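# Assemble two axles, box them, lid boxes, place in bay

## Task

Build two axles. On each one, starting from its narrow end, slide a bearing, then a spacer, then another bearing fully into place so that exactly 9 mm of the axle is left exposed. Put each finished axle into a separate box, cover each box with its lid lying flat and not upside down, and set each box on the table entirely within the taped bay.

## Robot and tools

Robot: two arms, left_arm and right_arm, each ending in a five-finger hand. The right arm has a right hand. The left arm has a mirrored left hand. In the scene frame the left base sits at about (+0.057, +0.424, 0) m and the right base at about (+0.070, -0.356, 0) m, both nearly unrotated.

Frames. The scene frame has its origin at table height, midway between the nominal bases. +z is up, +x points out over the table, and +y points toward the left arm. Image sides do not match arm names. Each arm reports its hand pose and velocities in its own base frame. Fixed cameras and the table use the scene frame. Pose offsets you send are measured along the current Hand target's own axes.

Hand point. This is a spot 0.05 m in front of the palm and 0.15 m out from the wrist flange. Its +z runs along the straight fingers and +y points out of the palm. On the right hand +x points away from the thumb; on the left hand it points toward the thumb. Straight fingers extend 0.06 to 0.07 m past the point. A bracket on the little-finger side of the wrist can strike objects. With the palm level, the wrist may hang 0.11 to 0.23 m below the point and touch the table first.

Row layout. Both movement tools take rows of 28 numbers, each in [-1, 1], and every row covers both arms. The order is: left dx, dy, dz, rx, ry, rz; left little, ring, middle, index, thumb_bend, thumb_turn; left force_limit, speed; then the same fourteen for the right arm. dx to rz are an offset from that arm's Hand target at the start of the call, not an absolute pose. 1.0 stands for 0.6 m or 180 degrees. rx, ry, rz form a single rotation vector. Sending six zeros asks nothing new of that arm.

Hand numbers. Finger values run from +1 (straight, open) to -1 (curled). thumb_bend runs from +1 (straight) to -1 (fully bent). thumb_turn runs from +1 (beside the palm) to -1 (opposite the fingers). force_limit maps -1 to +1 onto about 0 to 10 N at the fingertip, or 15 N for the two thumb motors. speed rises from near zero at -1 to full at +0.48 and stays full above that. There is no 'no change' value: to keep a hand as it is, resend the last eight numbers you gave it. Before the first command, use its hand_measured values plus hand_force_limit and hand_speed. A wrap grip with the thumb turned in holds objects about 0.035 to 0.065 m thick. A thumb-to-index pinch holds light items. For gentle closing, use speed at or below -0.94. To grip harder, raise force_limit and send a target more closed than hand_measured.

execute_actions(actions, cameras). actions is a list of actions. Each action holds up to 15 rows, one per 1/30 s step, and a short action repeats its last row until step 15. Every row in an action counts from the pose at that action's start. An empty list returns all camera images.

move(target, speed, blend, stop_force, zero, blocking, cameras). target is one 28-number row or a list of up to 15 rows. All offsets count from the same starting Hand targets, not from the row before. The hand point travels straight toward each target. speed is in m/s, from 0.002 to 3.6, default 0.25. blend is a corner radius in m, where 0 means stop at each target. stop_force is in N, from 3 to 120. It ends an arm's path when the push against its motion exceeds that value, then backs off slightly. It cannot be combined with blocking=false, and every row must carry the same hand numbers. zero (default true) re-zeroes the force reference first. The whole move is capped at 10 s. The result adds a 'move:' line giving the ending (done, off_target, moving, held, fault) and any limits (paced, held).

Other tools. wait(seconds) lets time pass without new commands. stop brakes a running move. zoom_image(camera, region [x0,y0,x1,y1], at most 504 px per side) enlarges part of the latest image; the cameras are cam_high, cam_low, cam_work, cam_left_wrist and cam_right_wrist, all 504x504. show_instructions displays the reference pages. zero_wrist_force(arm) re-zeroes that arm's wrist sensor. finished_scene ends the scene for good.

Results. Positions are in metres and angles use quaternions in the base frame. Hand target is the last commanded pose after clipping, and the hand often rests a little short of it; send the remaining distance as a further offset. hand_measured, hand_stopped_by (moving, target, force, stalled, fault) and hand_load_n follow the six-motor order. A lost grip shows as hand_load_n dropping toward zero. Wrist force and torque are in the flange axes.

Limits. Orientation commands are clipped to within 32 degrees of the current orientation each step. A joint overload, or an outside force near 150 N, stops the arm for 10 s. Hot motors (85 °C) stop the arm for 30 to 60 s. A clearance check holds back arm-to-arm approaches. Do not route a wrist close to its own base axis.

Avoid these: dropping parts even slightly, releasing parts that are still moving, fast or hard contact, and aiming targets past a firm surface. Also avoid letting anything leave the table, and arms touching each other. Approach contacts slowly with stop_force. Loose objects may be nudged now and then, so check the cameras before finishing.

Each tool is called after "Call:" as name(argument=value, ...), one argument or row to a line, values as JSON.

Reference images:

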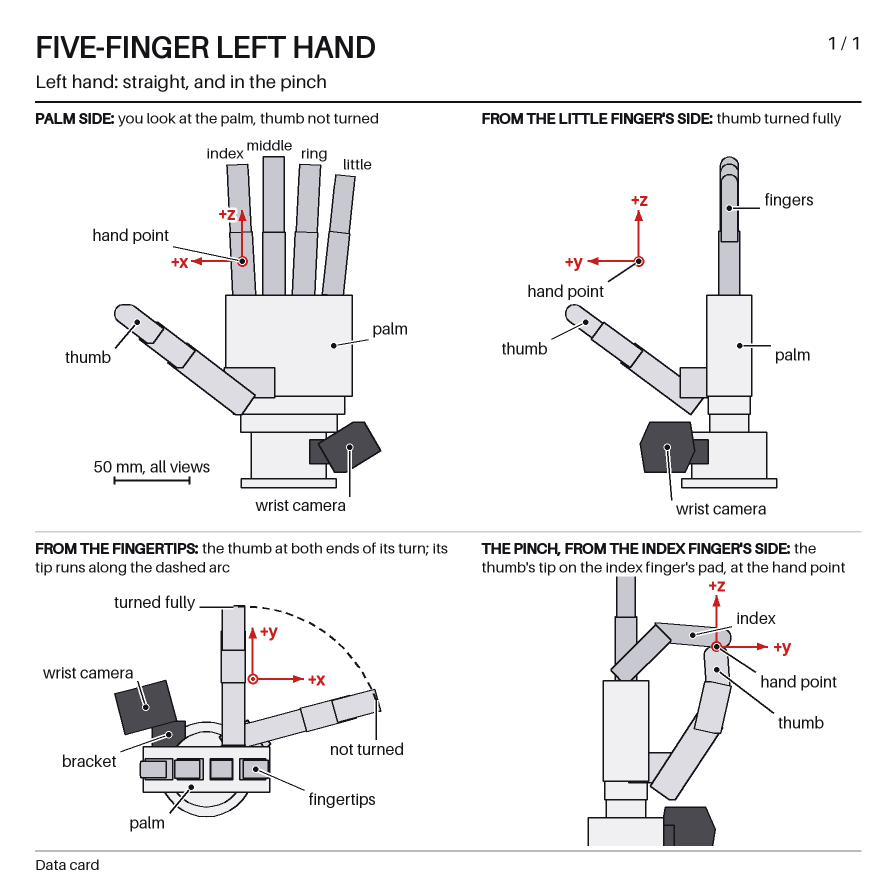

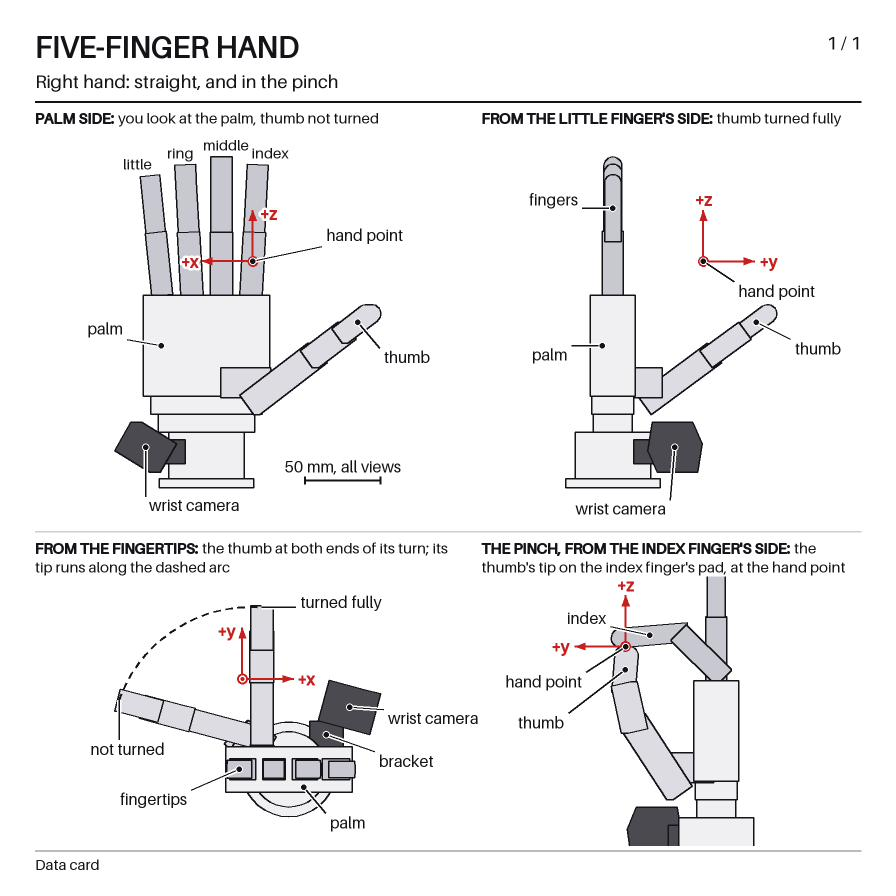

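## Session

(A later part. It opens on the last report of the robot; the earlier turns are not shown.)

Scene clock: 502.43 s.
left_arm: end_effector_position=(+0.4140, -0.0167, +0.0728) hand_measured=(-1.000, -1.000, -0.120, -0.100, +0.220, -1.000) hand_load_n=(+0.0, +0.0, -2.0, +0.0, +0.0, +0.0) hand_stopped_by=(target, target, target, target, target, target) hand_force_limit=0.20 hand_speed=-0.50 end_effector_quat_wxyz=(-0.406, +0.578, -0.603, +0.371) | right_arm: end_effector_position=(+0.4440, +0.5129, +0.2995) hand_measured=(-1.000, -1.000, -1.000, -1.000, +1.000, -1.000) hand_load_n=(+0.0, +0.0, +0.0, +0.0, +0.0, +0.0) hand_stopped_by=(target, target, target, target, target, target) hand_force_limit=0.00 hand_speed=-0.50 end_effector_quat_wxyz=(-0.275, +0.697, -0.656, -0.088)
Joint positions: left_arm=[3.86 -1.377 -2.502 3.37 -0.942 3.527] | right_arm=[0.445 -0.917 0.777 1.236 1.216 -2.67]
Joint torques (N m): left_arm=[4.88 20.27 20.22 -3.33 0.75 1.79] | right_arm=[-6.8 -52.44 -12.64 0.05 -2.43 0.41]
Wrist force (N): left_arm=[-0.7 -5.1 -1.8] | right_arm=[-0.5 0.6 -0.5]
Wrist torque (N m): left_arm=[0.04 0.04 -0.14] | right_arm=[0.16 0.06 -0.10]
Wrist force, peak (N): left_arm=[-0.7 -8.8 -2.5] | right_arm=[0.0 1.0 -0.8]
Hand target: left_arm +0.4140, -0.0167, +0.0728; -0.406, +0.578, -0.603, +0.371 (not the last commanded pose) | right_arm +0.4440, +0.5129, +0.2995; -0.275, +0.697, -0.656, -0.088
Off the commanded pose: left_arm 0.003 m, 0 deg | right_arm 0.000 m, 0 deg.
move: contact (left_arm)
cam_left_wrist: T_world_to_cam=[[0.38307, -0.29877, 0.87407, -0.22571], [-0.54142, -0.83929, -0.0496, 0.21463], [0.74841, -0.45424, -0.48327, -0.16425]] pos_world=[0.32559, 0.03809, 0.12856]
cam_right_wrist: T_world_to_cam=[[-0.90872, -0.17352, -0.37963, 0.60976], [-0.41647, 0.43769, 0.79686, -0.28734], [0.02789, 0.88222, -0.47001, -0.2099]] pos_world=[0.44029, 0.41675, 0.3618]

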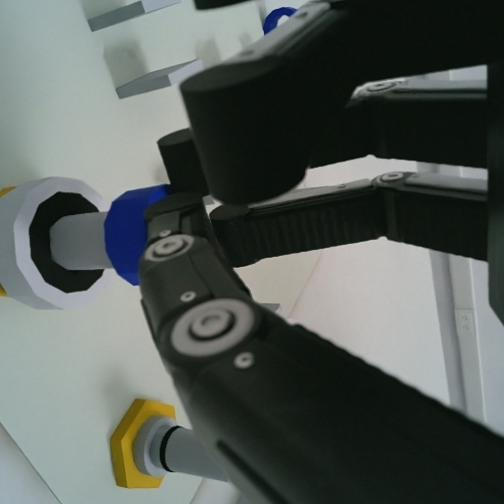

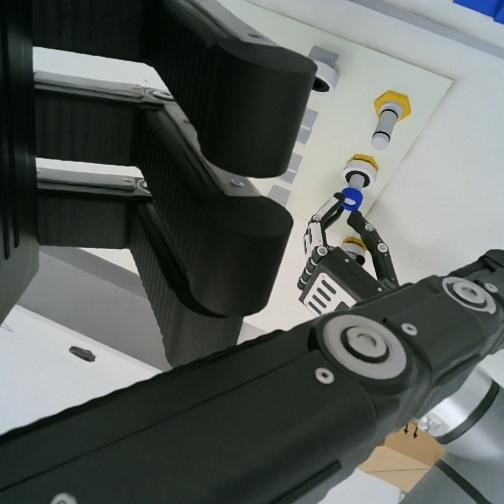

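Call:
move(
  target=[
    [-0.00031,-0.00459,-0.00198,0,0,0,-1,-1,-0.12,-0.1,0.22,-1,0.2,-0.5,0,0,0,0,0,0,-1,-1,-1,-1,1,-1,0,-0.5],
    [-0.00031,-0.00373,-0.00397,0,0,0,-1,-1,-0.12,-0.1,0.22,-1,0.2,-0.5,0,0,0,0,0,0,-1,-1,-1,-1,1,-1,0,-0.5],
  ],
  speed=0.02,
)

Call:
move(
  target=[0.00278,0.04173,0.01798,0,0,0,-1,-1,-0.12,-0.1,0.22,-1,0.2,-0.5,0,0,0,0,0,0,-1,-1,-1,-1,1,-1,0,-0.5],
  speed=0.0065,
  stop_force=32,
  cameras=["cam_left_wrist","cam_right_wrist"],
)

Call:
zoom_image(
  camera="cam_right_wrist",
  region=[320, 150, 380, 210],
)

Scene clock: 503.40 s.
left_arm: end_effector_position=(+0.4126, -0.0168, +0.0758) hand_measured=(-1.000, -1.000, -0.120, -0.100, +0.220, -1.000) hand_load_n=(+0.0, +0.0, +0.0, +0.0, +0.5, +0.0) hand_stopped_by=(target, target, target, target, target, target) hand_force_limit=0.20 hand_speed=-0.50 end_effector_quat_wxyz=(-0.406, +0.578, -0.603, +0.371) | right_arm: end_effector_position=(+0.4440, +0.5129, +0.2995) hand_measured=(-1.000, -1.000, -1.000, -1.000, +1.000, -1.000) hand_load_n=(+0.0, +0.0, +0.0, +0.0, +0.0, +0.0) hand_stopped_by=(target, target, target, target, target, target) hand_force_limit=0.00 hand_speed=-0.50 end_effector_quat_wxyz=(-0.275, +0.697, -0.656, -0.088)
Joint positions: left_arm=[3.866 -1.365 -2.501 3.354 -0.937 3.53] | right_arm=[0.445 -0.917 0.777 1.236 1.216 -2.67]
Joint torques (N m): left_arm=[-5.7 -4.39 19.73 -0.72 -0.68 -0.71] | right_arm=[-6.58 -53.46 -12.64 -0.18 -2.28 0.34]
Wrist force (N): left_arm=[-0.1 0.7 0.4] | right_arm=[-0.1 0.8 -0.5]
Wrist torque (N m): left_arm=[0.21 0.05 -0.25] | right_arm=[0.20 -0.02 -0.06]
Wrist force, peak (N): left_arm=[-0.6 -5.8 -2.1] | right_arm=[-0.3 1.0 -0.9]
Hand target: left_arm +0.4127, -0.0167, +0.0758; -0.406, +0.578, -0.603, +0.371 | right_arm +0.4440, +0.5129, +0.2995; -0.275, +0.697, -0.656, -0.088
Off the commanded pose: left_arm 0.000 m, 0 deg | right_arm 0.000 m, 0 deg.
move: done

Scene clock: 508.43 s.
left_arm: end_effector_position=(+0.4127, -0.0167, +0.0485) hand_measured=(-1.000, -1.000, -0.120, -0.100, +0.222, -1.000) hand_load_n=(+0.0, +0.5, +0.0, +5.5, +6.0, +1.0) hand_stopped_by=(target, target, target, target, target, target) hand_force_limit=0.20 hand_speed=-0.50 end_effector_quat_wxyz=(-0.406, +0.578, -0.603, +0.371) | right_arm: end_effector_position=(+0.4440, +0.5129, +0.2995) hand_measured=(-1.000, -1.000, -1.000, -1.000, +1.000, -1.000) hand_load_n=(+0.0, +0.0, +0.0, +0.0, +0.0, +0.0) hand_stopped_by=(target, target, target, target, target, target) hand_force_limit=0.00 hand_speed=-0.50 end_effector_quat_wxyz=(-0.275, +0.697, -0.656, -0.088)
Joint positions: left_arm=[3.866 -1.443 -2.541 3.472 -0.938 3.53] | right_arm=[0.445 -0.917 0.777 1.236 1.216 -2.67]
Joint torques (N m): left_arm=[3.63 13.37 0.89 -5.54 0.07 0.97] | right_arm=[-7.19 -53.64 -14.04 -0.29 -2.33 0.59]
Wrist force (N): left_arm=[-2.1 -24.4 -7.8] | right_arm=[0.2 0.6 -0.4]
Wrist torque (N m): left_arm=[-0.51 -0.03 0.21] | right_arm=[0.17 -0.04 -0.06]
Wrist force, peak (N): left_arm=[-1.8 -25.7 -8.7] | right_arm=[-0.1 1.1 -0.7]
Hand target: left_arm +0.4127, -0.0167, +0.0485; -0.406, +0.578, -0.603, +0.371 | right_arm +0.4440, +0.5129, +0.2995; -0.275, +0.697, -0.656, -0.088
Off the commanded pose: left_arm 0.000 m, 0 deg | right_arm 0.000 m, 0 deg.
move: done
cam_left_wrist: T_world_to_cam=[[0.38309, -0.29874, 0.87407, -0.20395], [-0.5414, -0.8393, -0.04956, 0.21279], [0.74841, -0.45424, -0.48327, -0.17497]] pos_world=[0.32429, 0.03819, 0.10426]
cam_right_wrist: T_world_to_cam=[[-0.90872, -0.17352, -0.37963, 0.60976], [-0.41647, 0.43769, 0.79686, -0.28734], [0.02789, 0.88222, -0.47001, -0.2099]] pos_world=[0.44029, 0.41675, 0.3618]

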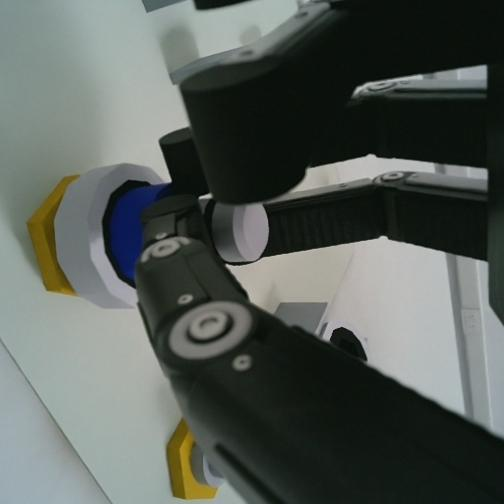

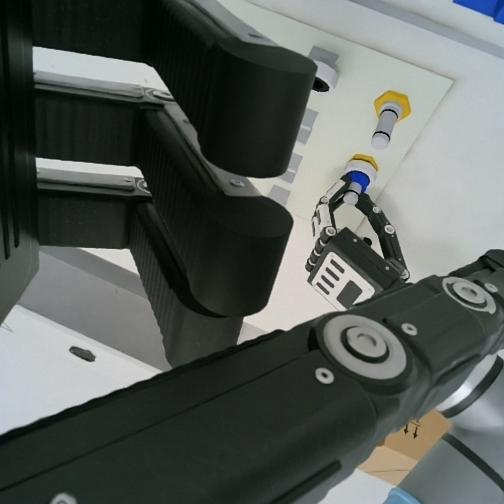

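Scaled by 8.400 from the camera's image (finer frame: 720x720).

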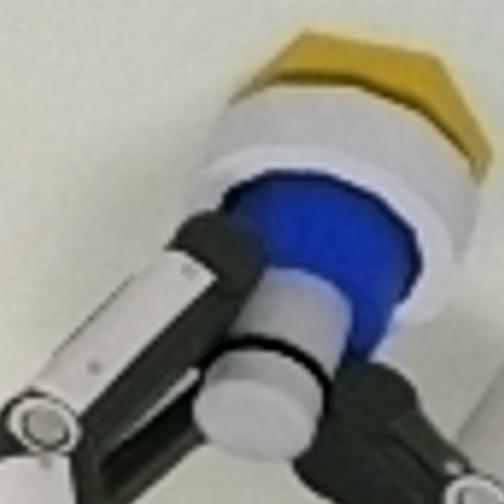

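Call:
move(
  target=[0.0002,0.00306,0.00132,0,0,0,-1,-1,-0.12,-0.1,0.22,-1,0.2,-0.5,0,0,0,0,0,0,-1,-1,-1,-1,1,-1,0,-0.5],
  speed=0.005,
  stop_force=34,
  zero=false,
)

Scene clock: 509.63 s.
left_arm: end_effector_position=(+0.4127, -0.0167, +0.0464) hand_measured=(-1.000, -1.000, -0.120, -0.100, +0.220, -1.000) hand_load_n=(+0.0, +0.0, +0.0, +0.0, +0.0, +0.0) hand_stopped_by=(target, target, target, target, target, target) hand_force_limit=0.20 hand_speed=-0.50 end_effector_quat_wxyz=(-0.406, +0.578, -0.603, +0.371) | right_arm: end_effector_position=(+0.4440, +0.5129, +0.2995) hand_measured=(-1.000, -1.000, -1.000, -1.000, +1.000, -1.000) hand_load_n=(+0.0, +0.0, +0.0, +0.0, +0.0, +0.0) hand_stopped_by=(target, target, target, target, target, target) hand_force_limit=0.00 hand_speed=-0.50 end_effector_quat_wxyz=(-0.275, +0.697, -0.656, -0.088)
Joint positions: left_arm=[3.866 -1.45 -2.544 3.481 -0.938 3.53] | right_arm=[0.445 -0.917 0.777 1.236 1.216 -2.67]
Joint torques (N m): left_arm=[6.1 15.82 13.78 -2.21 1.19 0.68] | right_arm=[-7.09 -52.34 -14.19 -0.33 -2.19 0.53]
Wrist force (N): left_arm=[0.0 0.3 0.0] | right_arm=[0.2 0.7 -0.6]
Wrist torque (N m): left_arm=[0.20 0.01 -0.25] | right_arm=[0.19 -0.05 -0.05]
Wrist force, peak (N): left_arm=[-2.0 -27.4 -9.2] | right_arm=[0.3 1.2 -0.4]
Hand target: left_arm +0.4127, -0.0167, +0.0465; -0.406, +0.578, -0.603, +0.371 | right_arm +0.4440, +0.5129, +0.2995; -0.275, +0.697, -0.656, -0.088
Off the commanded pose: left_arm 0.000 m, 0 deg | right_arm 0.000 m, 0 deg.
move: done

Call:
move(
  target=[-0.0001,-0.00153,-0.00066,0,0,0,-1,-1,-0.12,-0.1,0.22,-1,0.2,-0.5,0,0,0,0,0,0,-1,-1,-1,-1,1,-1,0,-0.5],
  speed=0.02,
  cameras=["cam_left_wrist","cam_right_wrist"],
)

Call:
zoom_image(
  camera="cam_right_wrist",
  region=[320, 150, 380, 210],
)

Call:
zoom_image(
  camera="cam_left_wrist",
  region=[50, 130, 290, 370],
)

Scene clock: 510.23 s.
left_arm: end_effector_position=(+0.4127, -0.0167, +0.0476) hand_measured=(-1.000, -1.000, -0.120, -0.100, +0.220, -1.000) hand_load_n=(+0.0, +0.0, +0.0, +0.0, +0.0, +0.0) hand_stopped_by=(target, target, target, target, target, target) hand_force_limit=0.20 hand_speed=-0.50 end_effector_quat_wxyz=(-0.407, +0.578, -0.603, +0.371) | right_arm: end_effector_position=(+0.4440, +0.5129, +0.2995) hand_measured=(-1.000, -1.000, -1.000, -1.000, +1.000, -1.000) hand_load_n=(+0.5, +0.0, +0.0, +0.0, +0.0, +0.0) hand_stopped_by=(target, target, target, target, target, target) hand_force_limit=0.00 hand_speed=-0.50 end_effector_quat_wxyz=(-0.275, +0.697, -0.656, -0.088)
Joint positions: left_arm=[3.866 -1.446 -2.542 3.477 -0.938 3.53] | right_arm=[0.445 -0.917 0.777 1.236 1.216 -2.67]
Joint torques (N m): left_arm=[4.06 -2.79 11.8 2.15 1.43 0.08] | right_arm=[-6.64 -51.87 -14.11 -0.2 -2.21 0.41]
Wrist force (N): left_arm=[0.1 0.6 0.1] | right_arm=[0.0 0.5 -0.7]
Wrist torque (N m): left_arm=[0.21 0.01 -0.25] | right_arm=[0.18 -0.02 -0.06]
Wrist force, peak (N): left_arm=[0.2 0.9 0.1] | right_arm=[-0.1 0.9 -0.9]
Hand target: left_arm +0.4127, -0.0167, +0.0475; -0.406, +0.578, -0.603, +0.371 | right_arm +0.4440, +0.5129, +0.2995; -0.275, +0.697, -0.656, -0.088
Off the commanded pose: left_arm 0.000 m, 0 deg | right_arm 0.000 m, 0 deg.
move: done
cam_left_wrist: T_world_to_cam=[[0.38293, -0.29884, 0.87411, -0.20311], [-0.54136, -0.83931, -0.04979, 0.21276], [0.74853, -0.45414, -0.48318, -0.17545]] pos_world=[0.32429, 0.03819, 0.10336]
cam_right_wrist: T_world_to_cam=[[-0.90872, -0.17352, -0.37963, 0.60976], [-0.41647, 0.43769, 0.79686, -0.28734], [0.02789, 0.88222, -0.47001, -0.2099]] pos_world=[0.44029, 0.41675, 0.3618]

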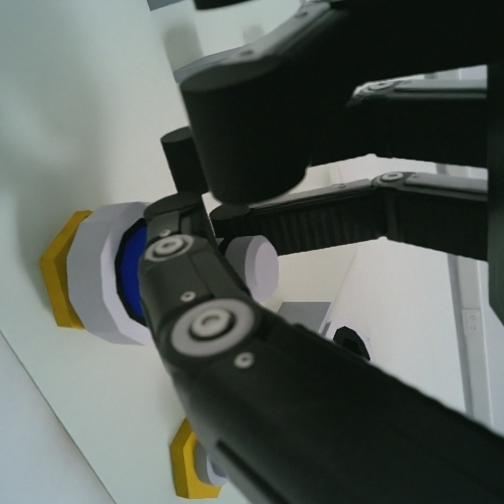

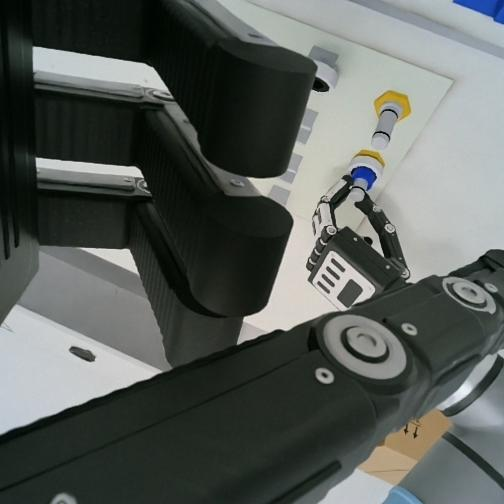

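Scaled by 8.400 from the camera's image (finer frame: 720x720).

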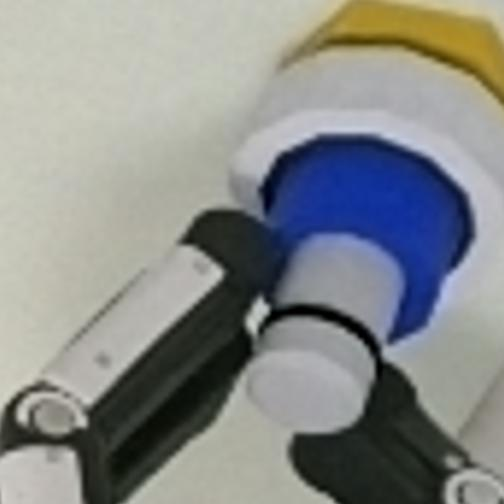

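Scaled by 2.100 from the camera's image (finer frame: 720x720).

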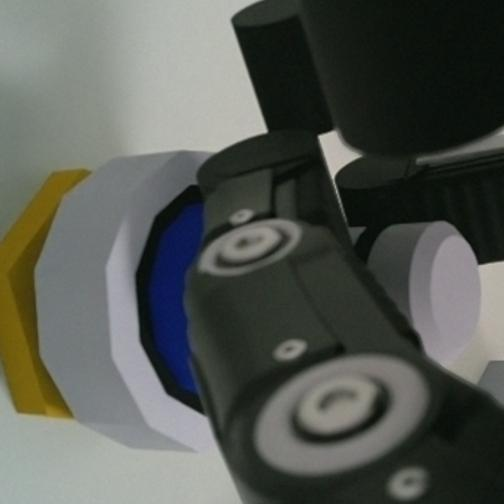

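Call:
move(
  target=[0,0,0,0,0,0,-1,-1,0.1,0.1,0.5,-1,0.2,-0.7,0,0,0,0,0,0,-1,-1,-1,-1,1,-1,0,-0.5],
)

Call:
move(
  target=[-0.00387,-0.05807,-0.02502,0,0,0,-1,-1,0.1,0.1,0.5,-1,0.2,-0.7,0,0,0,0,0,0,-1,-1,-1,-1,1,-1,0,-0.5],
  speed=0.03,
  cameras=["cam_left_wrist","cam_right_wrist"],
)

Call:
zoom_image(
  camera="cam_right_wrist",
  region=[320, 140, 380, 200],
)

Call:
zoom_image(
  camera="cam_left_wrist",
  region=[0, 130, 240, 370],
)

Scene clock: 512.97 s.
left_arm: end_effector_position=(+0.4127, -0.0167, +0.0475) hand_measured=(-1.000, -1.000, +0.100, +0.100, +0.500, -1.000) hand_load_n=(+0.0, +0.0, +0.0, +0.0, +0.0, +0.0) hand_stopped_by=(target, target, target, target, target, target) hand_force_limit=0.20 hand_speed=-0.70 end_effector_quat_wxyz=(-0.406, +0.578, -0.603, +0.371) | right_arm: end_effector_position=(+0.4440, +0.5129, +0.2995) hand_measured=(-1.000, -1.000, -1.000, -1.000, +1.000, -1.000) hand_load_n=(+0.0, +0.0, +0.0, +0.0, +0.0, +0.0) hand_stopped_by=(target, target, target, target, target, target) hand_force_limit=0.00 hand_speed=-0.50 end_effector_quat_wxyz=(-0.275, +0.697, -0.656, -0.088)
Joint positions: left_arm=[3.866 -1.447 -2.542 3.477 -0.938 3.53] | right_arm=[0.445 -0.917 0.777 1.236 1.216 -2.67]
Joint torques (N m): left_arm=[-1.18 -4.14 6.71 2.34 1.93 -1.69] | right_arm=[-6.37 -52.5 -14.8 -0.3 -2.23 0.44]
Wrist force (N): left_arm=[0.0 0.7 -0.1] | right_arm=[0.2 0.6 -0.6]
Wrist torque (N m): left_arm=[0.22 0.02 -0.26] | right_arm=[0.18 -0.05 -0.05]
Wrist force, peak (N): left_arm=[0.1 1.0 0.1] | right_arm=[0.1 0.8 -1.0]
Hand target: left_arm +0.4127, -0.0167, +0.0475; -0.406, +0.578, -0.603, +0.371 | right_arm +0.4440, +0.5129, +0.2995; -0.275, +0.697, -0.656, -0.088
Off the commanded pose: left_arm 0.000 m, 0 deg | right_arm 0.000 m, 0 deg.
move: done

Scene clock: 514.53 s.
left_arm: end_effector_position=(+0.4128, -0.0167, +0.0856) hand_measured=(-1.000, -1.000, +0.100, +0.100, +0.500, -1.000) hand_load_n=(+0.0, +0.0, -0.5, +0.0, +0.0, +0.0) hand_stopped_by=(target, target, target, target, target, target) hand_force_limit=0.20 hand_speed=-0.70 end_effector_quat_wxyz=(-0.407, +0.578, -0.603, +0.371) end_effector_velocity=(+0.001, +0.001, +0.000) end_effector_angular_velocity=(+0.003, -0.003, +0.000) | right_arm: end_effector_position=(+0.4440, +0.5129, +0.2995) hand_measured=(-1.000, -1.000, -1.000, -1.000, +1.000, -1.000) hand_load_n=(+0.0, +0.0, +0.0, +0.0, +0.0, +0.0) hand_stopped_by=(target, target, target, target, target, target) hand_force_limit=0.00 hand_speed=-0.50 end_effector_quat_wxyz=(-0.275, +0.697, -0.656, -0.088)
Joint positions: left_arm=[3.866 -1.341 -2.485 3.314 -0.938 3.53] | right_arm=[0.445 -0.917 0.777 1.236 1.216 -2.67]
Joint velocities: left_arm=[0 -0.002 -0.001 0.007 0 0.001] | right_arm=[within noise]
Joint torques (N m): left_arm=[4.96 -6.14 7.72 2.37 1.63 1.16] | right_arm=[-5.68 -52.53 -15.53 -0.27 -2.14 0.24]
Wrist force (N): left_arm=[0.0 0.8 0.2] | right_arm=[0.0 0.6 -0.9]
Wrist torque (N m): left_arm=[0.22 0.03 -0.21] | right_arm=[0.20 0.00 -0.07]
Wrist force, peak (N): left_arm=[0.2 1.3 0.0] | right_arm=[0.0 1.0 -0.6]
Hand target: left_arm +0.4127, -0.0168, +0.0855; -0.406, +0.578, -0.603, +0.371 | right_arm +0.4440, +0.5129, +0.2995; -0.275, +0.697, -0.656, -0.088
Off the commanded pose: left_arm 0.000 m, 0 deg | right_arm 0.000 m, 0 deg.
move: done
cam_left_wrist: T_world_to_cam=[[0.3829, -0.29883, 0.87412, -0.23644], [-0.54143, -0.83928, -0.04975, 0.21459], [0.74849, -0.45422, -0.48316, -0.15708]] pos_world=[0.32429, 0.03809, 0.14146]
cam_right_wrist: T_world_to_cam=[[-0.90872, -0.17352, -0.37963, 0.60976], [-0.41647, 0.43769, 0.79686, -0.28734], [0.02789, 0.88222, -0.47001, -0.2099]] pos_world=[0.44029, 0.41675, 0.3618]

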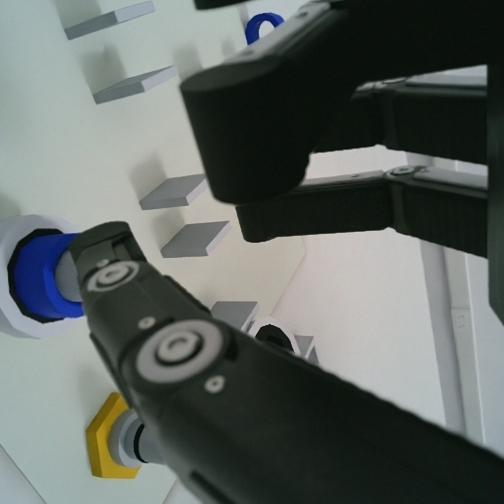

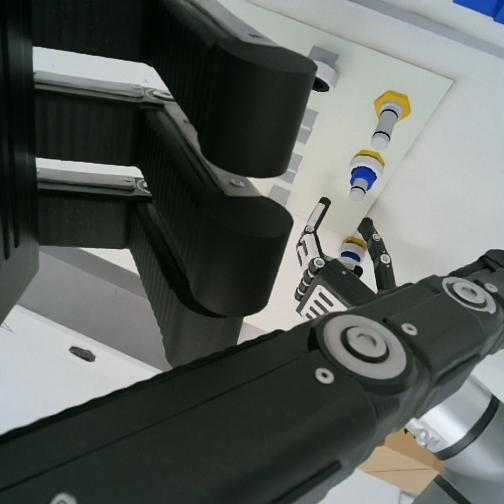

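Scaled by 8.400 from the camera's image (finer frame: 720x720).

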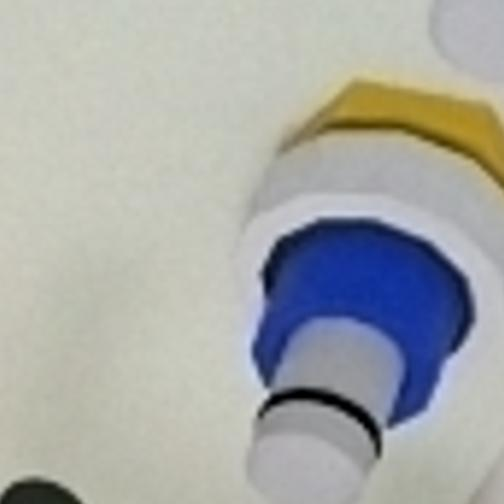

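Scaled by 2.100 from the camera's image (finer frame: 720x720).

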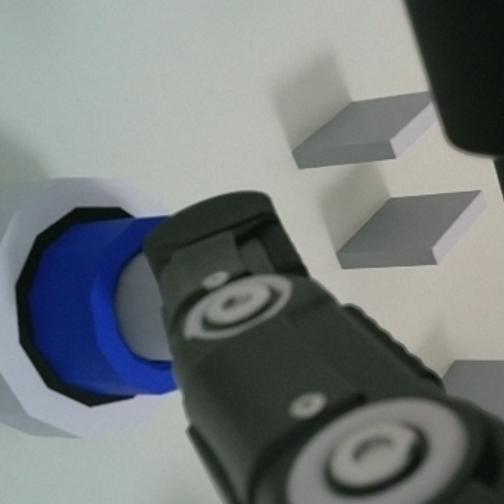

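Call:
move(
  target=[
    [-0.14968,-0.01803,-0.03846,0,0,0,-1,-1,0.1,0.1,0.5,-1,0.2,-0.7,0,0,0,0,0,0,-1,-1,-1,-1,1,-1,0,-0.5],
    [-0.14692,0.02324,-0.02068,0,0,0,-1,-1,0.1,0.1,0.5,-1,0.2,-0.7,0,0,0,0,0,0,-1,-1,-1,-1,1,-1,0,-0.5],
  ],
  speed=0.1,
  cameras=["cam_left_wrist"],
)

Scene clock: 517.13 s.
left_arm: end_effector_position=(+0.3960, +0.0717, +0.0831) hand_measured=(-1.000, -1.000, +0.100, +0.100, +0.500, -1.000) hand_load_n=(+0.0, +0.0, +0.0, +0.0, +0.0, +0.0) hand_stopped_by=(target, target, target, target, target, target) hand_force_limit=0.20 hand_speed=-0.70 end_effector_quat_wxyz=(-0.406, +0.578, -0.603, +0.371) | right_arm: end_effector_position=(+0.4440, +0.5129, +0.2995) hand_measured=(-1.000, -1.000, -1.000, -1.000, +1.000, -1.000) hand_load_n=(+0.0, +0.0, +0.0, +0.0, +0.0, +0.0) hand_stopped_by=(target, target, target, target, target, target) hand_force_limit=0.00 hand_speed=-0.50 end_effector_quat_wxyz=(-0.275, +0.697, -0.656, -0.088)
Joint positions: left_arm=[4.279 -1.462 -2.455 3.145 -0.602 3.885] | right_arm=[0.445 -0.917 0.777 1.236 1.216 -2.67]
Joint torques (N m): left_arm=[-0.45 20.29 17.77 -2.27 0.38 1.7] | right_arm=[-6.03 -52.37 -16.12 0.01 -1.99 0.62]
Wrist force (N): left_arm=[0.1 0.5 0.0] | right_arm=[0.0 0.5 -0.5]
Wrist torque (N m): left_arm=[0.16 -0.01 -0.05] | right_arm=[0.15 -0.01 -0.07]
Wrist force, peak (N): left_arm=[0.0 1.7 0.2] | right_arm=[0.1 0.8 -1.0]
Hand target: left_arm +0.3960, +0.0718, +0.0831; -0.406, +0.578, -0.603, +0.371 | right_arm +0.4440, +0.5129, +0.2995; -0.275, +0.697, -0.656, -0.088
Off the commanded pose: left_arm 0.000 m, 0 deg | right_arm 0.000 m, 0 deg.
move: done
cam_left_wrist: T_world_to_cam=[[0.38315, -0.29846, 0.87414, -0.20145], [-0.54136, -0.83934, -0.0493, 0.27962], [0.74842, -0.45434, -0.48317, -0.1056]] pos_world=[0.30759, 0.12659, 0.13886]

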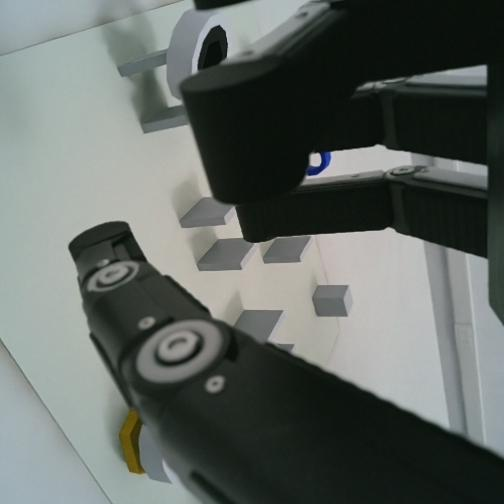

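Call:
move(
  target=[0,0,0,0,0,0,-1,-1,-1,-1,1,1,0,0,0,0,0,0,0,0,-1,-1,-1,-1,1,-1,0,-0.5],
  cameras=["cam_left_wrist"],
)

Call:
zoom_image(
  camera="cam_left_wrist",
  region=[60, 354, 210, 504],
)

Scene clock: 518.57 s.
left_arm: end_effector_position=(+0.3960, +0.0718, +0.0831) hand_measured=(-1.000, -1.000, -1.000, -1.000, +1.000, +1.000) hand_load_n=(+0.0, +0.0, +0.0, +0.0, +0.0, -0.5) hand_stopped_by=(target, target, target, target, target, target) hand_force_limit=0.00 hand_speed=0.00 end_effector_quat_wxyz=(-0.406, +0.578, -0.603, +0.371) | right_arm: end_effector_position=(+0.4440, +0.5129, +0.2995) hand_measured=(-1.000, -1.000, -1.000, -1.000, +1.000, -1.000) hand_load_n=(+0.0, +0.5, +0.0, +0.0, +0.0, -0.5) hand_stopped_by=(target, target, target, target, target, target) hand_force_limit=0.00 hand_speed=-0.50 end_effector_quat_wxyz=(-0.275, +0.697, -0.656, -0.088)
Joint positions: left_arm=[4.279 -1.462 -2.455 3.145 -0.602 3.885] | right_arm=[0.445 -0.917 0.777 1.236 1.216 -2.67]
Joint torques (N m): left_arm=[5.74 24.23 19.16 0.84 2.32 2.11] | right_arm=[-5.75 -51.35 -16.1 -0.33 -2.06 0.5]
Wrist force (N): left_arm=[-0.1 0.6 -0.1] | right_arm=[0.0 0.7 -0.5]
Wrist torque (N m): left_arm=[0.20 0.01 -0.06] | right_arm=[0.18 -0.02 -0.06]
Wrist force, peak (N): left_arm=[-0.2 0.9 -0.1] | right_arm=[0.0 1.0 -0.6]
Hand target: left_arm +0.3960, +0.0718, +0.0831; -0.406, +0.578, -0.603, +0.371 | right_arm +0.4440, +0.5129, +0.2995; -0.275, +0.697, -0.656, -0.088
Off the commanded pose: left_arm 0.000 m, 0 deg | right_arm 0.000 m, 0 deg.
move: done
cam_left_wrist: T_world_to_cam=[[0.38309, -0.29874, 0.87407, -0.20139], [-0.5414, -0.8393, -0.04956, 0.27966], [0.74841, -0.45424, -0.48327, -0.1056]] pos_world=[0.30759, 0.12659, 0.13886]

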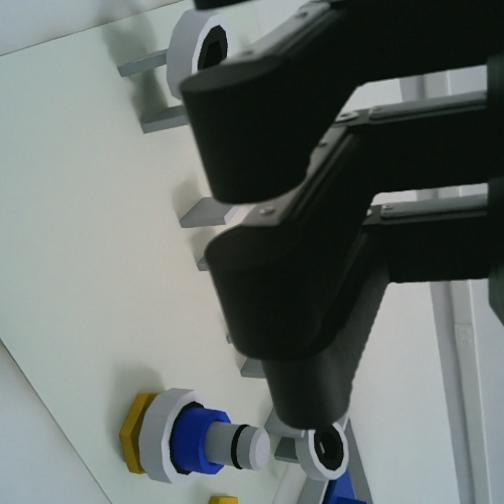

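Scaled by 3.360 from the camera's image (finer frame: 720x720).

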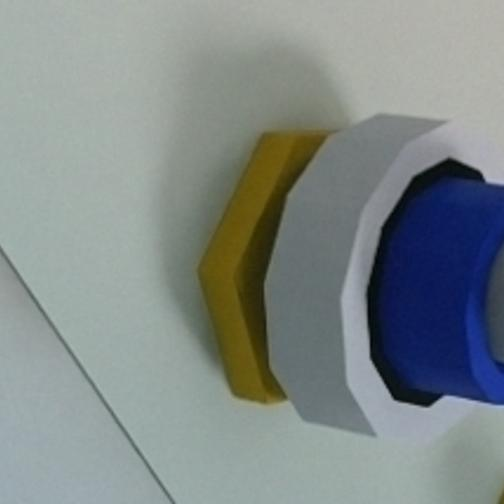

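Call:
zoom_image(
  camera="cam_left_wrist",
  region=[110, 374, 290, 494],
)

Scaled by 2.800 from the camera's image (finer frame: 720x720).

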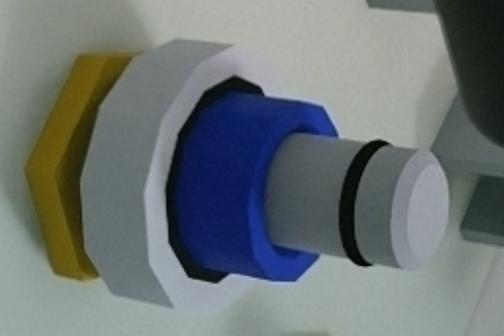

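Call:
wait(
  seconds=0.1,
  cameras=["all"],
)

Call:
zoom_image(
  camera="cam_high",
  region=[170, 280, 330, 440],
)

Call:
zoom_image(
  camera="cam_work",
  region=[250, 120, 500, 370],
)

Scene clock: 519.33 s.
left_arm: end_effector_position=(+0.3960, +0.0718, +0.0831) hand_measured=(-1.000, -1.000, -1.000, -1.000, +1.000, +1.000) hand_load_n=(+0.0, +0.0, +0.0, +0.5, +0.0, +0.0) hand_stopped_by=(target, target, target, target, target, target) hand_force_limit=0.00 hand_speed=0.00 end_effector_quat_wxyz=(-0.406, +0.578, -0.603, +0.371) | right_arm: end_effector_position=(+0.4440, +0.5129, +0.2995) hand_measured=(-1.000, -1.000, -1.000, -1.000, +1.000, -1.000) hand_load_n=(+0.0, +0.0, +0.0, +0.0, +0.0, -0.5) hand_stopped_by=(target, target, target, target, target, target) hand_force_limit=0.00 hand_speed=-0.50 end_effector_quat_wxyz=(-0.275, +0.697, -0.656, -0.088)
Joint positions: left_arm=[4.279 -1.462 -2.455 3.145 -0.602 3.885] | right_arm=[0.445 -0.917 0.777 1.236 1.216 -2.67]
Joint torques (N m): left_arm=[5.53 24.42 19.55 0.89 2.32 2.03] | right_arm=[-5.15 -52.48 -16.85 -0.08 -2.2 0.48]
Wrist force (N): left_arm=[-0.2 0.6 -0.2] | right_arm=[0.2 0.7 -0.7]
Wrist torque (N m): left_arm=[0.22 0.03 -0.07] | right_arm=[0.20 -0.04 -0.05]
Wrist force, peak (N): left_arm=[-0.1 0.9 0.1] | right_arm=[-0.4 0.9 -0.7]
Hand target: left_arm +0.3960, +0.0718, +0.0831; -0.406, +0.578, -0.603, +0.371 | right_arm +0.4440, +0.5129, +0.2995; -0.275, +0.697, -0.656, -0.088
Off the commanded pose: left_arm 0.000 m, 0 deg | right_arm 0.000 m, 0 deg.
wait: 0.10 s; at rest from the start
cam_left_wrist: T_world_to_cam=[[0.38309, -0.29874, 0.87407, -0.20139], [-0.5414, -0.8393, -0.04956, 0.27966], [0.74841, -0.45424, -0.48327, -0.1056]] pos_world=[0.30759, 0.12659, 0.13886]
cam_right_wrist: T_world_to_cam=[[-0.90872, -0.17352, -0.37963, 0.60976], [-0.41647, 0.43769, 0.79686, -0.28734], [0.02789, 0.88222, -0.47001, -0.2099]] pos_world=[0.44029, 0.41675, 0.3618]

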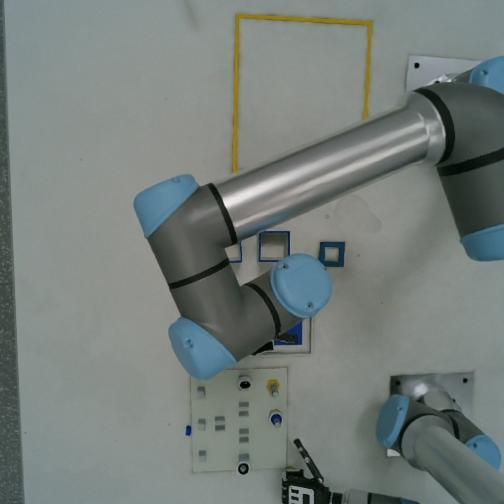

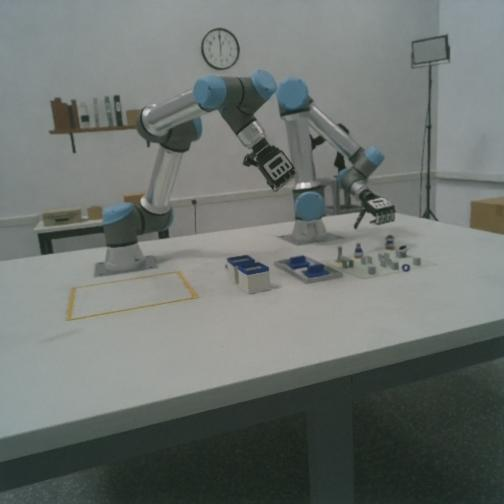

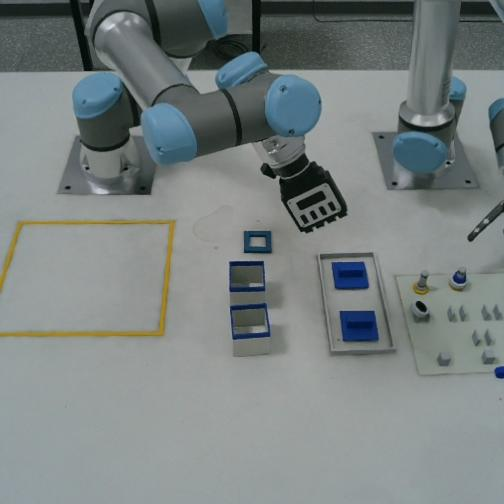

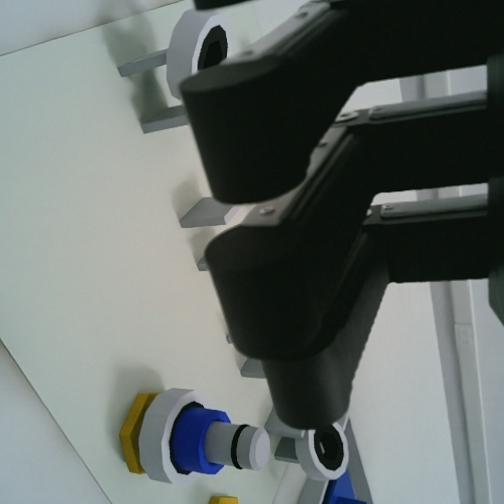

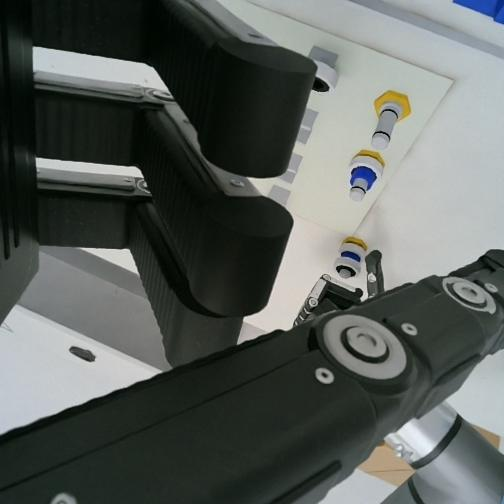

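Scaled by 3.150 from the camera's image (finer frame: 720x720).

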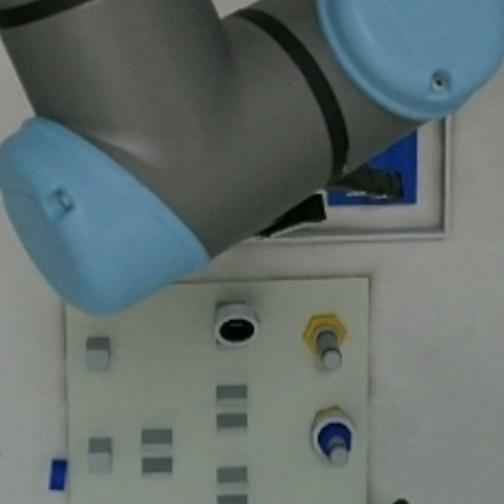

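Scaled by 2.016 from the camera's image (finer frame: 720x720).

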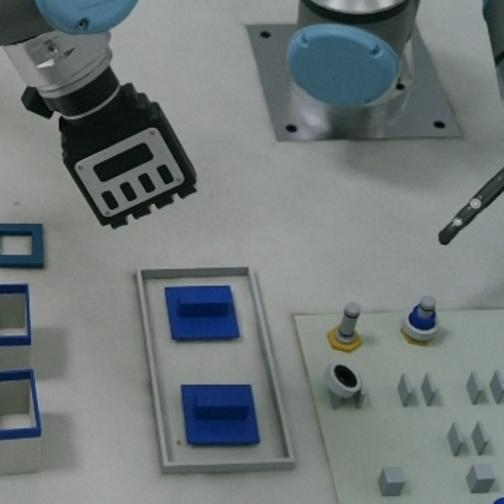

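Call:
zoom_image(
  camera="cam_low",
  region=[310, 220, 440, 300],
)

Call:
zoom_image(
  camera="cam_left_wrist",
  region=[100, 0, 260, 160],
)

Call:
zoom_image(
  camera="cam_right_wrist",
  region=[280, 20, 380, 120],
)

Scaled by 3.877 from the camera's image (finer frame: 720x720).

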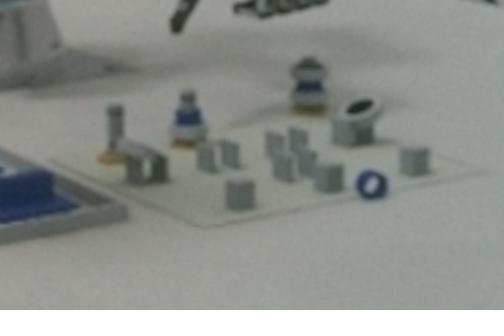

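Scaled by 3.150 from the camera's image (finer frame: 720x720).

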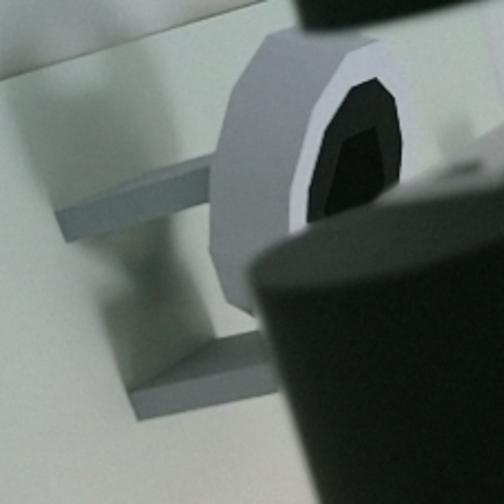

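Scaled by 5.040 from the camera's image (finer frame: 720x720).

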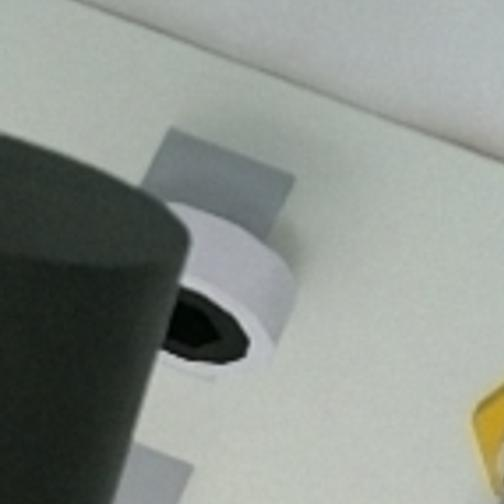

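Call:
zoom_image(
  camera="cam_work",
  region=[395, 260, 475, 340],
)

Call:
zoom_image(
  camera="cam_low",
  region=[330, 235, 370, 275],
)

Call:
zoom_image(
  camera="cam_low",
  region=[380, 230, 430, 280],
)

Call:
zoom_image(
  camera="cam_high",
  region=[220, 360, 290, 480],
)

Scaled by 6.300 from the camera's image (finer frame: 720x720).

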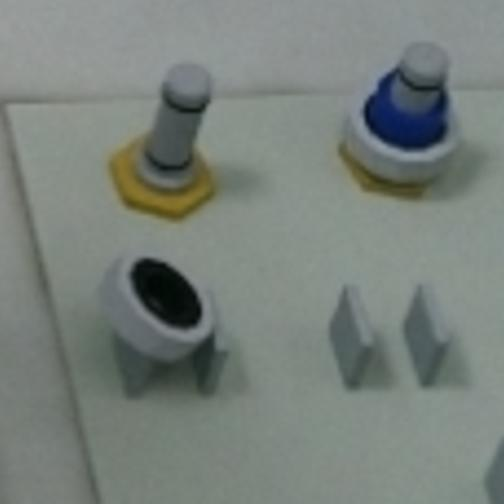

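Scaled by 12.600 from the camera's image (finer frame: 720x720).

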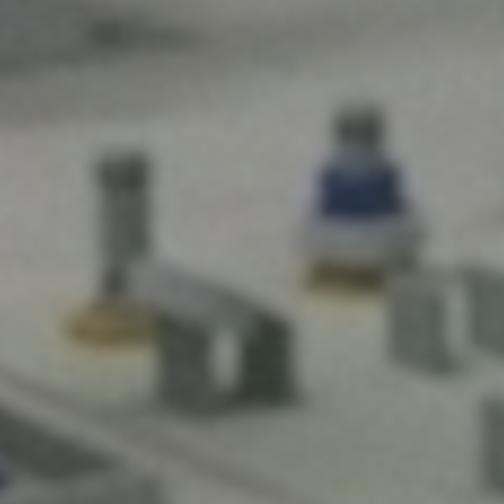

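Scaled by 10.080 from the camera's image (finer frame: 720x720).

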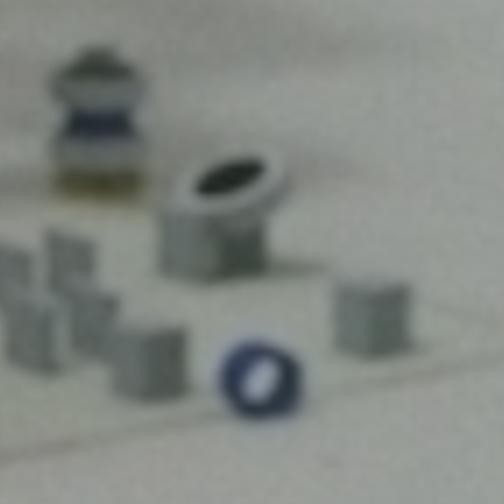

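Scaled by 4.200 from the camera's image (finer frame: 720x720).

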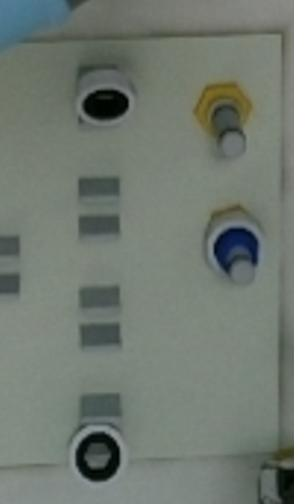

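Call:
move(
  target=[-0.12003,-0.1001,0.07401,0,0,0,-1,-1,-1,-1,1,1,0,0,0,0,0,0,0,0,-1,-1,-1,-1,1,-1,0,-0.5],
  speed=0.12,
  cameras=["cam_left_wrist"],
)

Call:
zoom_image(
  camera="cam_left_wrist",
  region=[0, 200, 200, 400],
)

Scene clock: 521.93 s.
left_arm: end_effector_position=(+0.4607, +0.1410, +0.1250) hand_measured=(-1.000, -1.000, -1.000, -1.000, +1.000, +1.000) hand_load_n=(+0.0, +0.0, +0.0, +0.0, +0.0, -0.5) hand_stopped_by=(target, target, target, target, target, target) hand_force_limit=0.00 hand_speed=0.00 end_effector_quat_wxyz=(-0.406, +0.578, -0.603, +0.371) | right_arm: end_effector_position=(+0.4440, +0.5129, +0.2995) hand_measured=(-1.000, -1.000, -1.000, -1.000, +1.000, -1.000) hand_load_n=(+0.0, +0.0, +0.0, -0.5, +0.0, +0.0) hand_stopped_by=(target, target, target, target, target, target) hand_force_limit=0.00 hand_speed=-0.50 end_effector_quat_wxyz=(-0.275, +0.697, -0.656, -0.088)
Joint positions: left_arm=[4.167 -1.605 -2.158 3.09 -0.686 3.761] | right_arm=[0.445 -0.917 0.777 1.236 1.216 -2.67]
Joint torques (N m): left_arm=[8.24 33.75 19.81 1.73 2.54 2.15] | right_arm=[-5.79 -51.07 -17.05 -0.12 -1.93 0.26]
Wrist force (N): left_arm=[0.0 0.4 0.1] | right_arm=[0.1 0.8 -0.4]
Wrist torque (N m): left_arm=[0.16 0.01 -0.17] | right_arm=[0.20 -0.03 -0.06]
Wrist force, peak (N): left_arm=[0.8 1.3 -0.4] | right_arm=[0.0 1.0 -0.8]
Hand target: left_arm +0.4607, +0.1412, +0.1251; -0.406, +0.578, -0.603, +0.371 | right_arm +0.4440, +0.5129, +0.2995; -0.275, +0.697, -0.656, -0.088
Off the commanded pose: left_arm 0.000 m, 0 deg | right_arm 0.000 m, 0 deg.
move: done
cam_left_wrist: T_world_to_cam=[[0.3832, -0.29854, 0.87409, -0.24218], [-0.54148, -0.83927, -0.04926, 0.3749], [0.7483, -0.45443, -0.48326, -0.10221]] pos_world=[0.37229, 0.19589, 0.18076]

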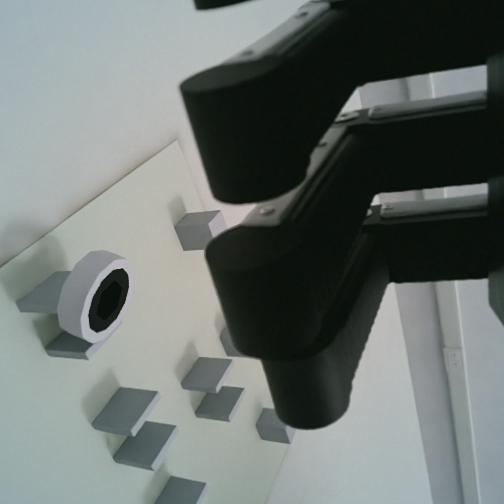

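Scaled by 2.520 from the camera's image (finer frame: 720x720).

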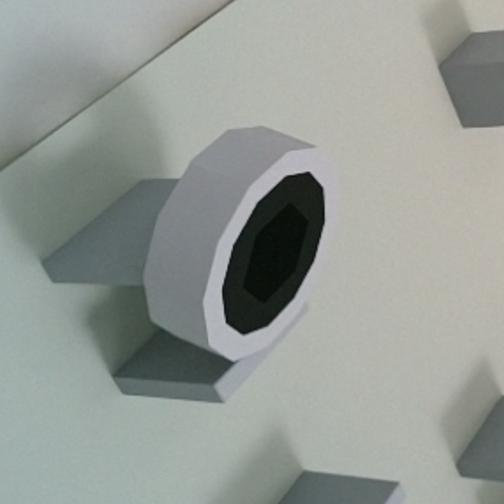

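Call:
zoom_image(
  camera="cam_left_wrist",
  region=[40, 235, 150, 375],
)

Scaled by 3.600 from the camera's image (finer frame: 720x720).

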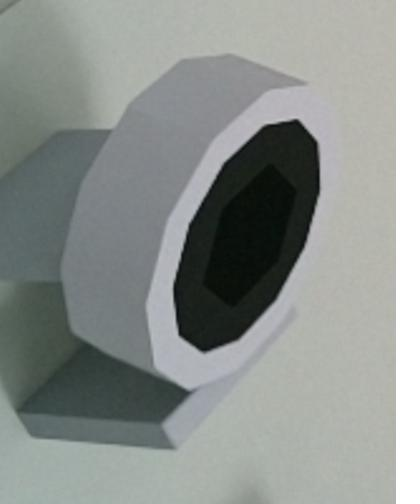

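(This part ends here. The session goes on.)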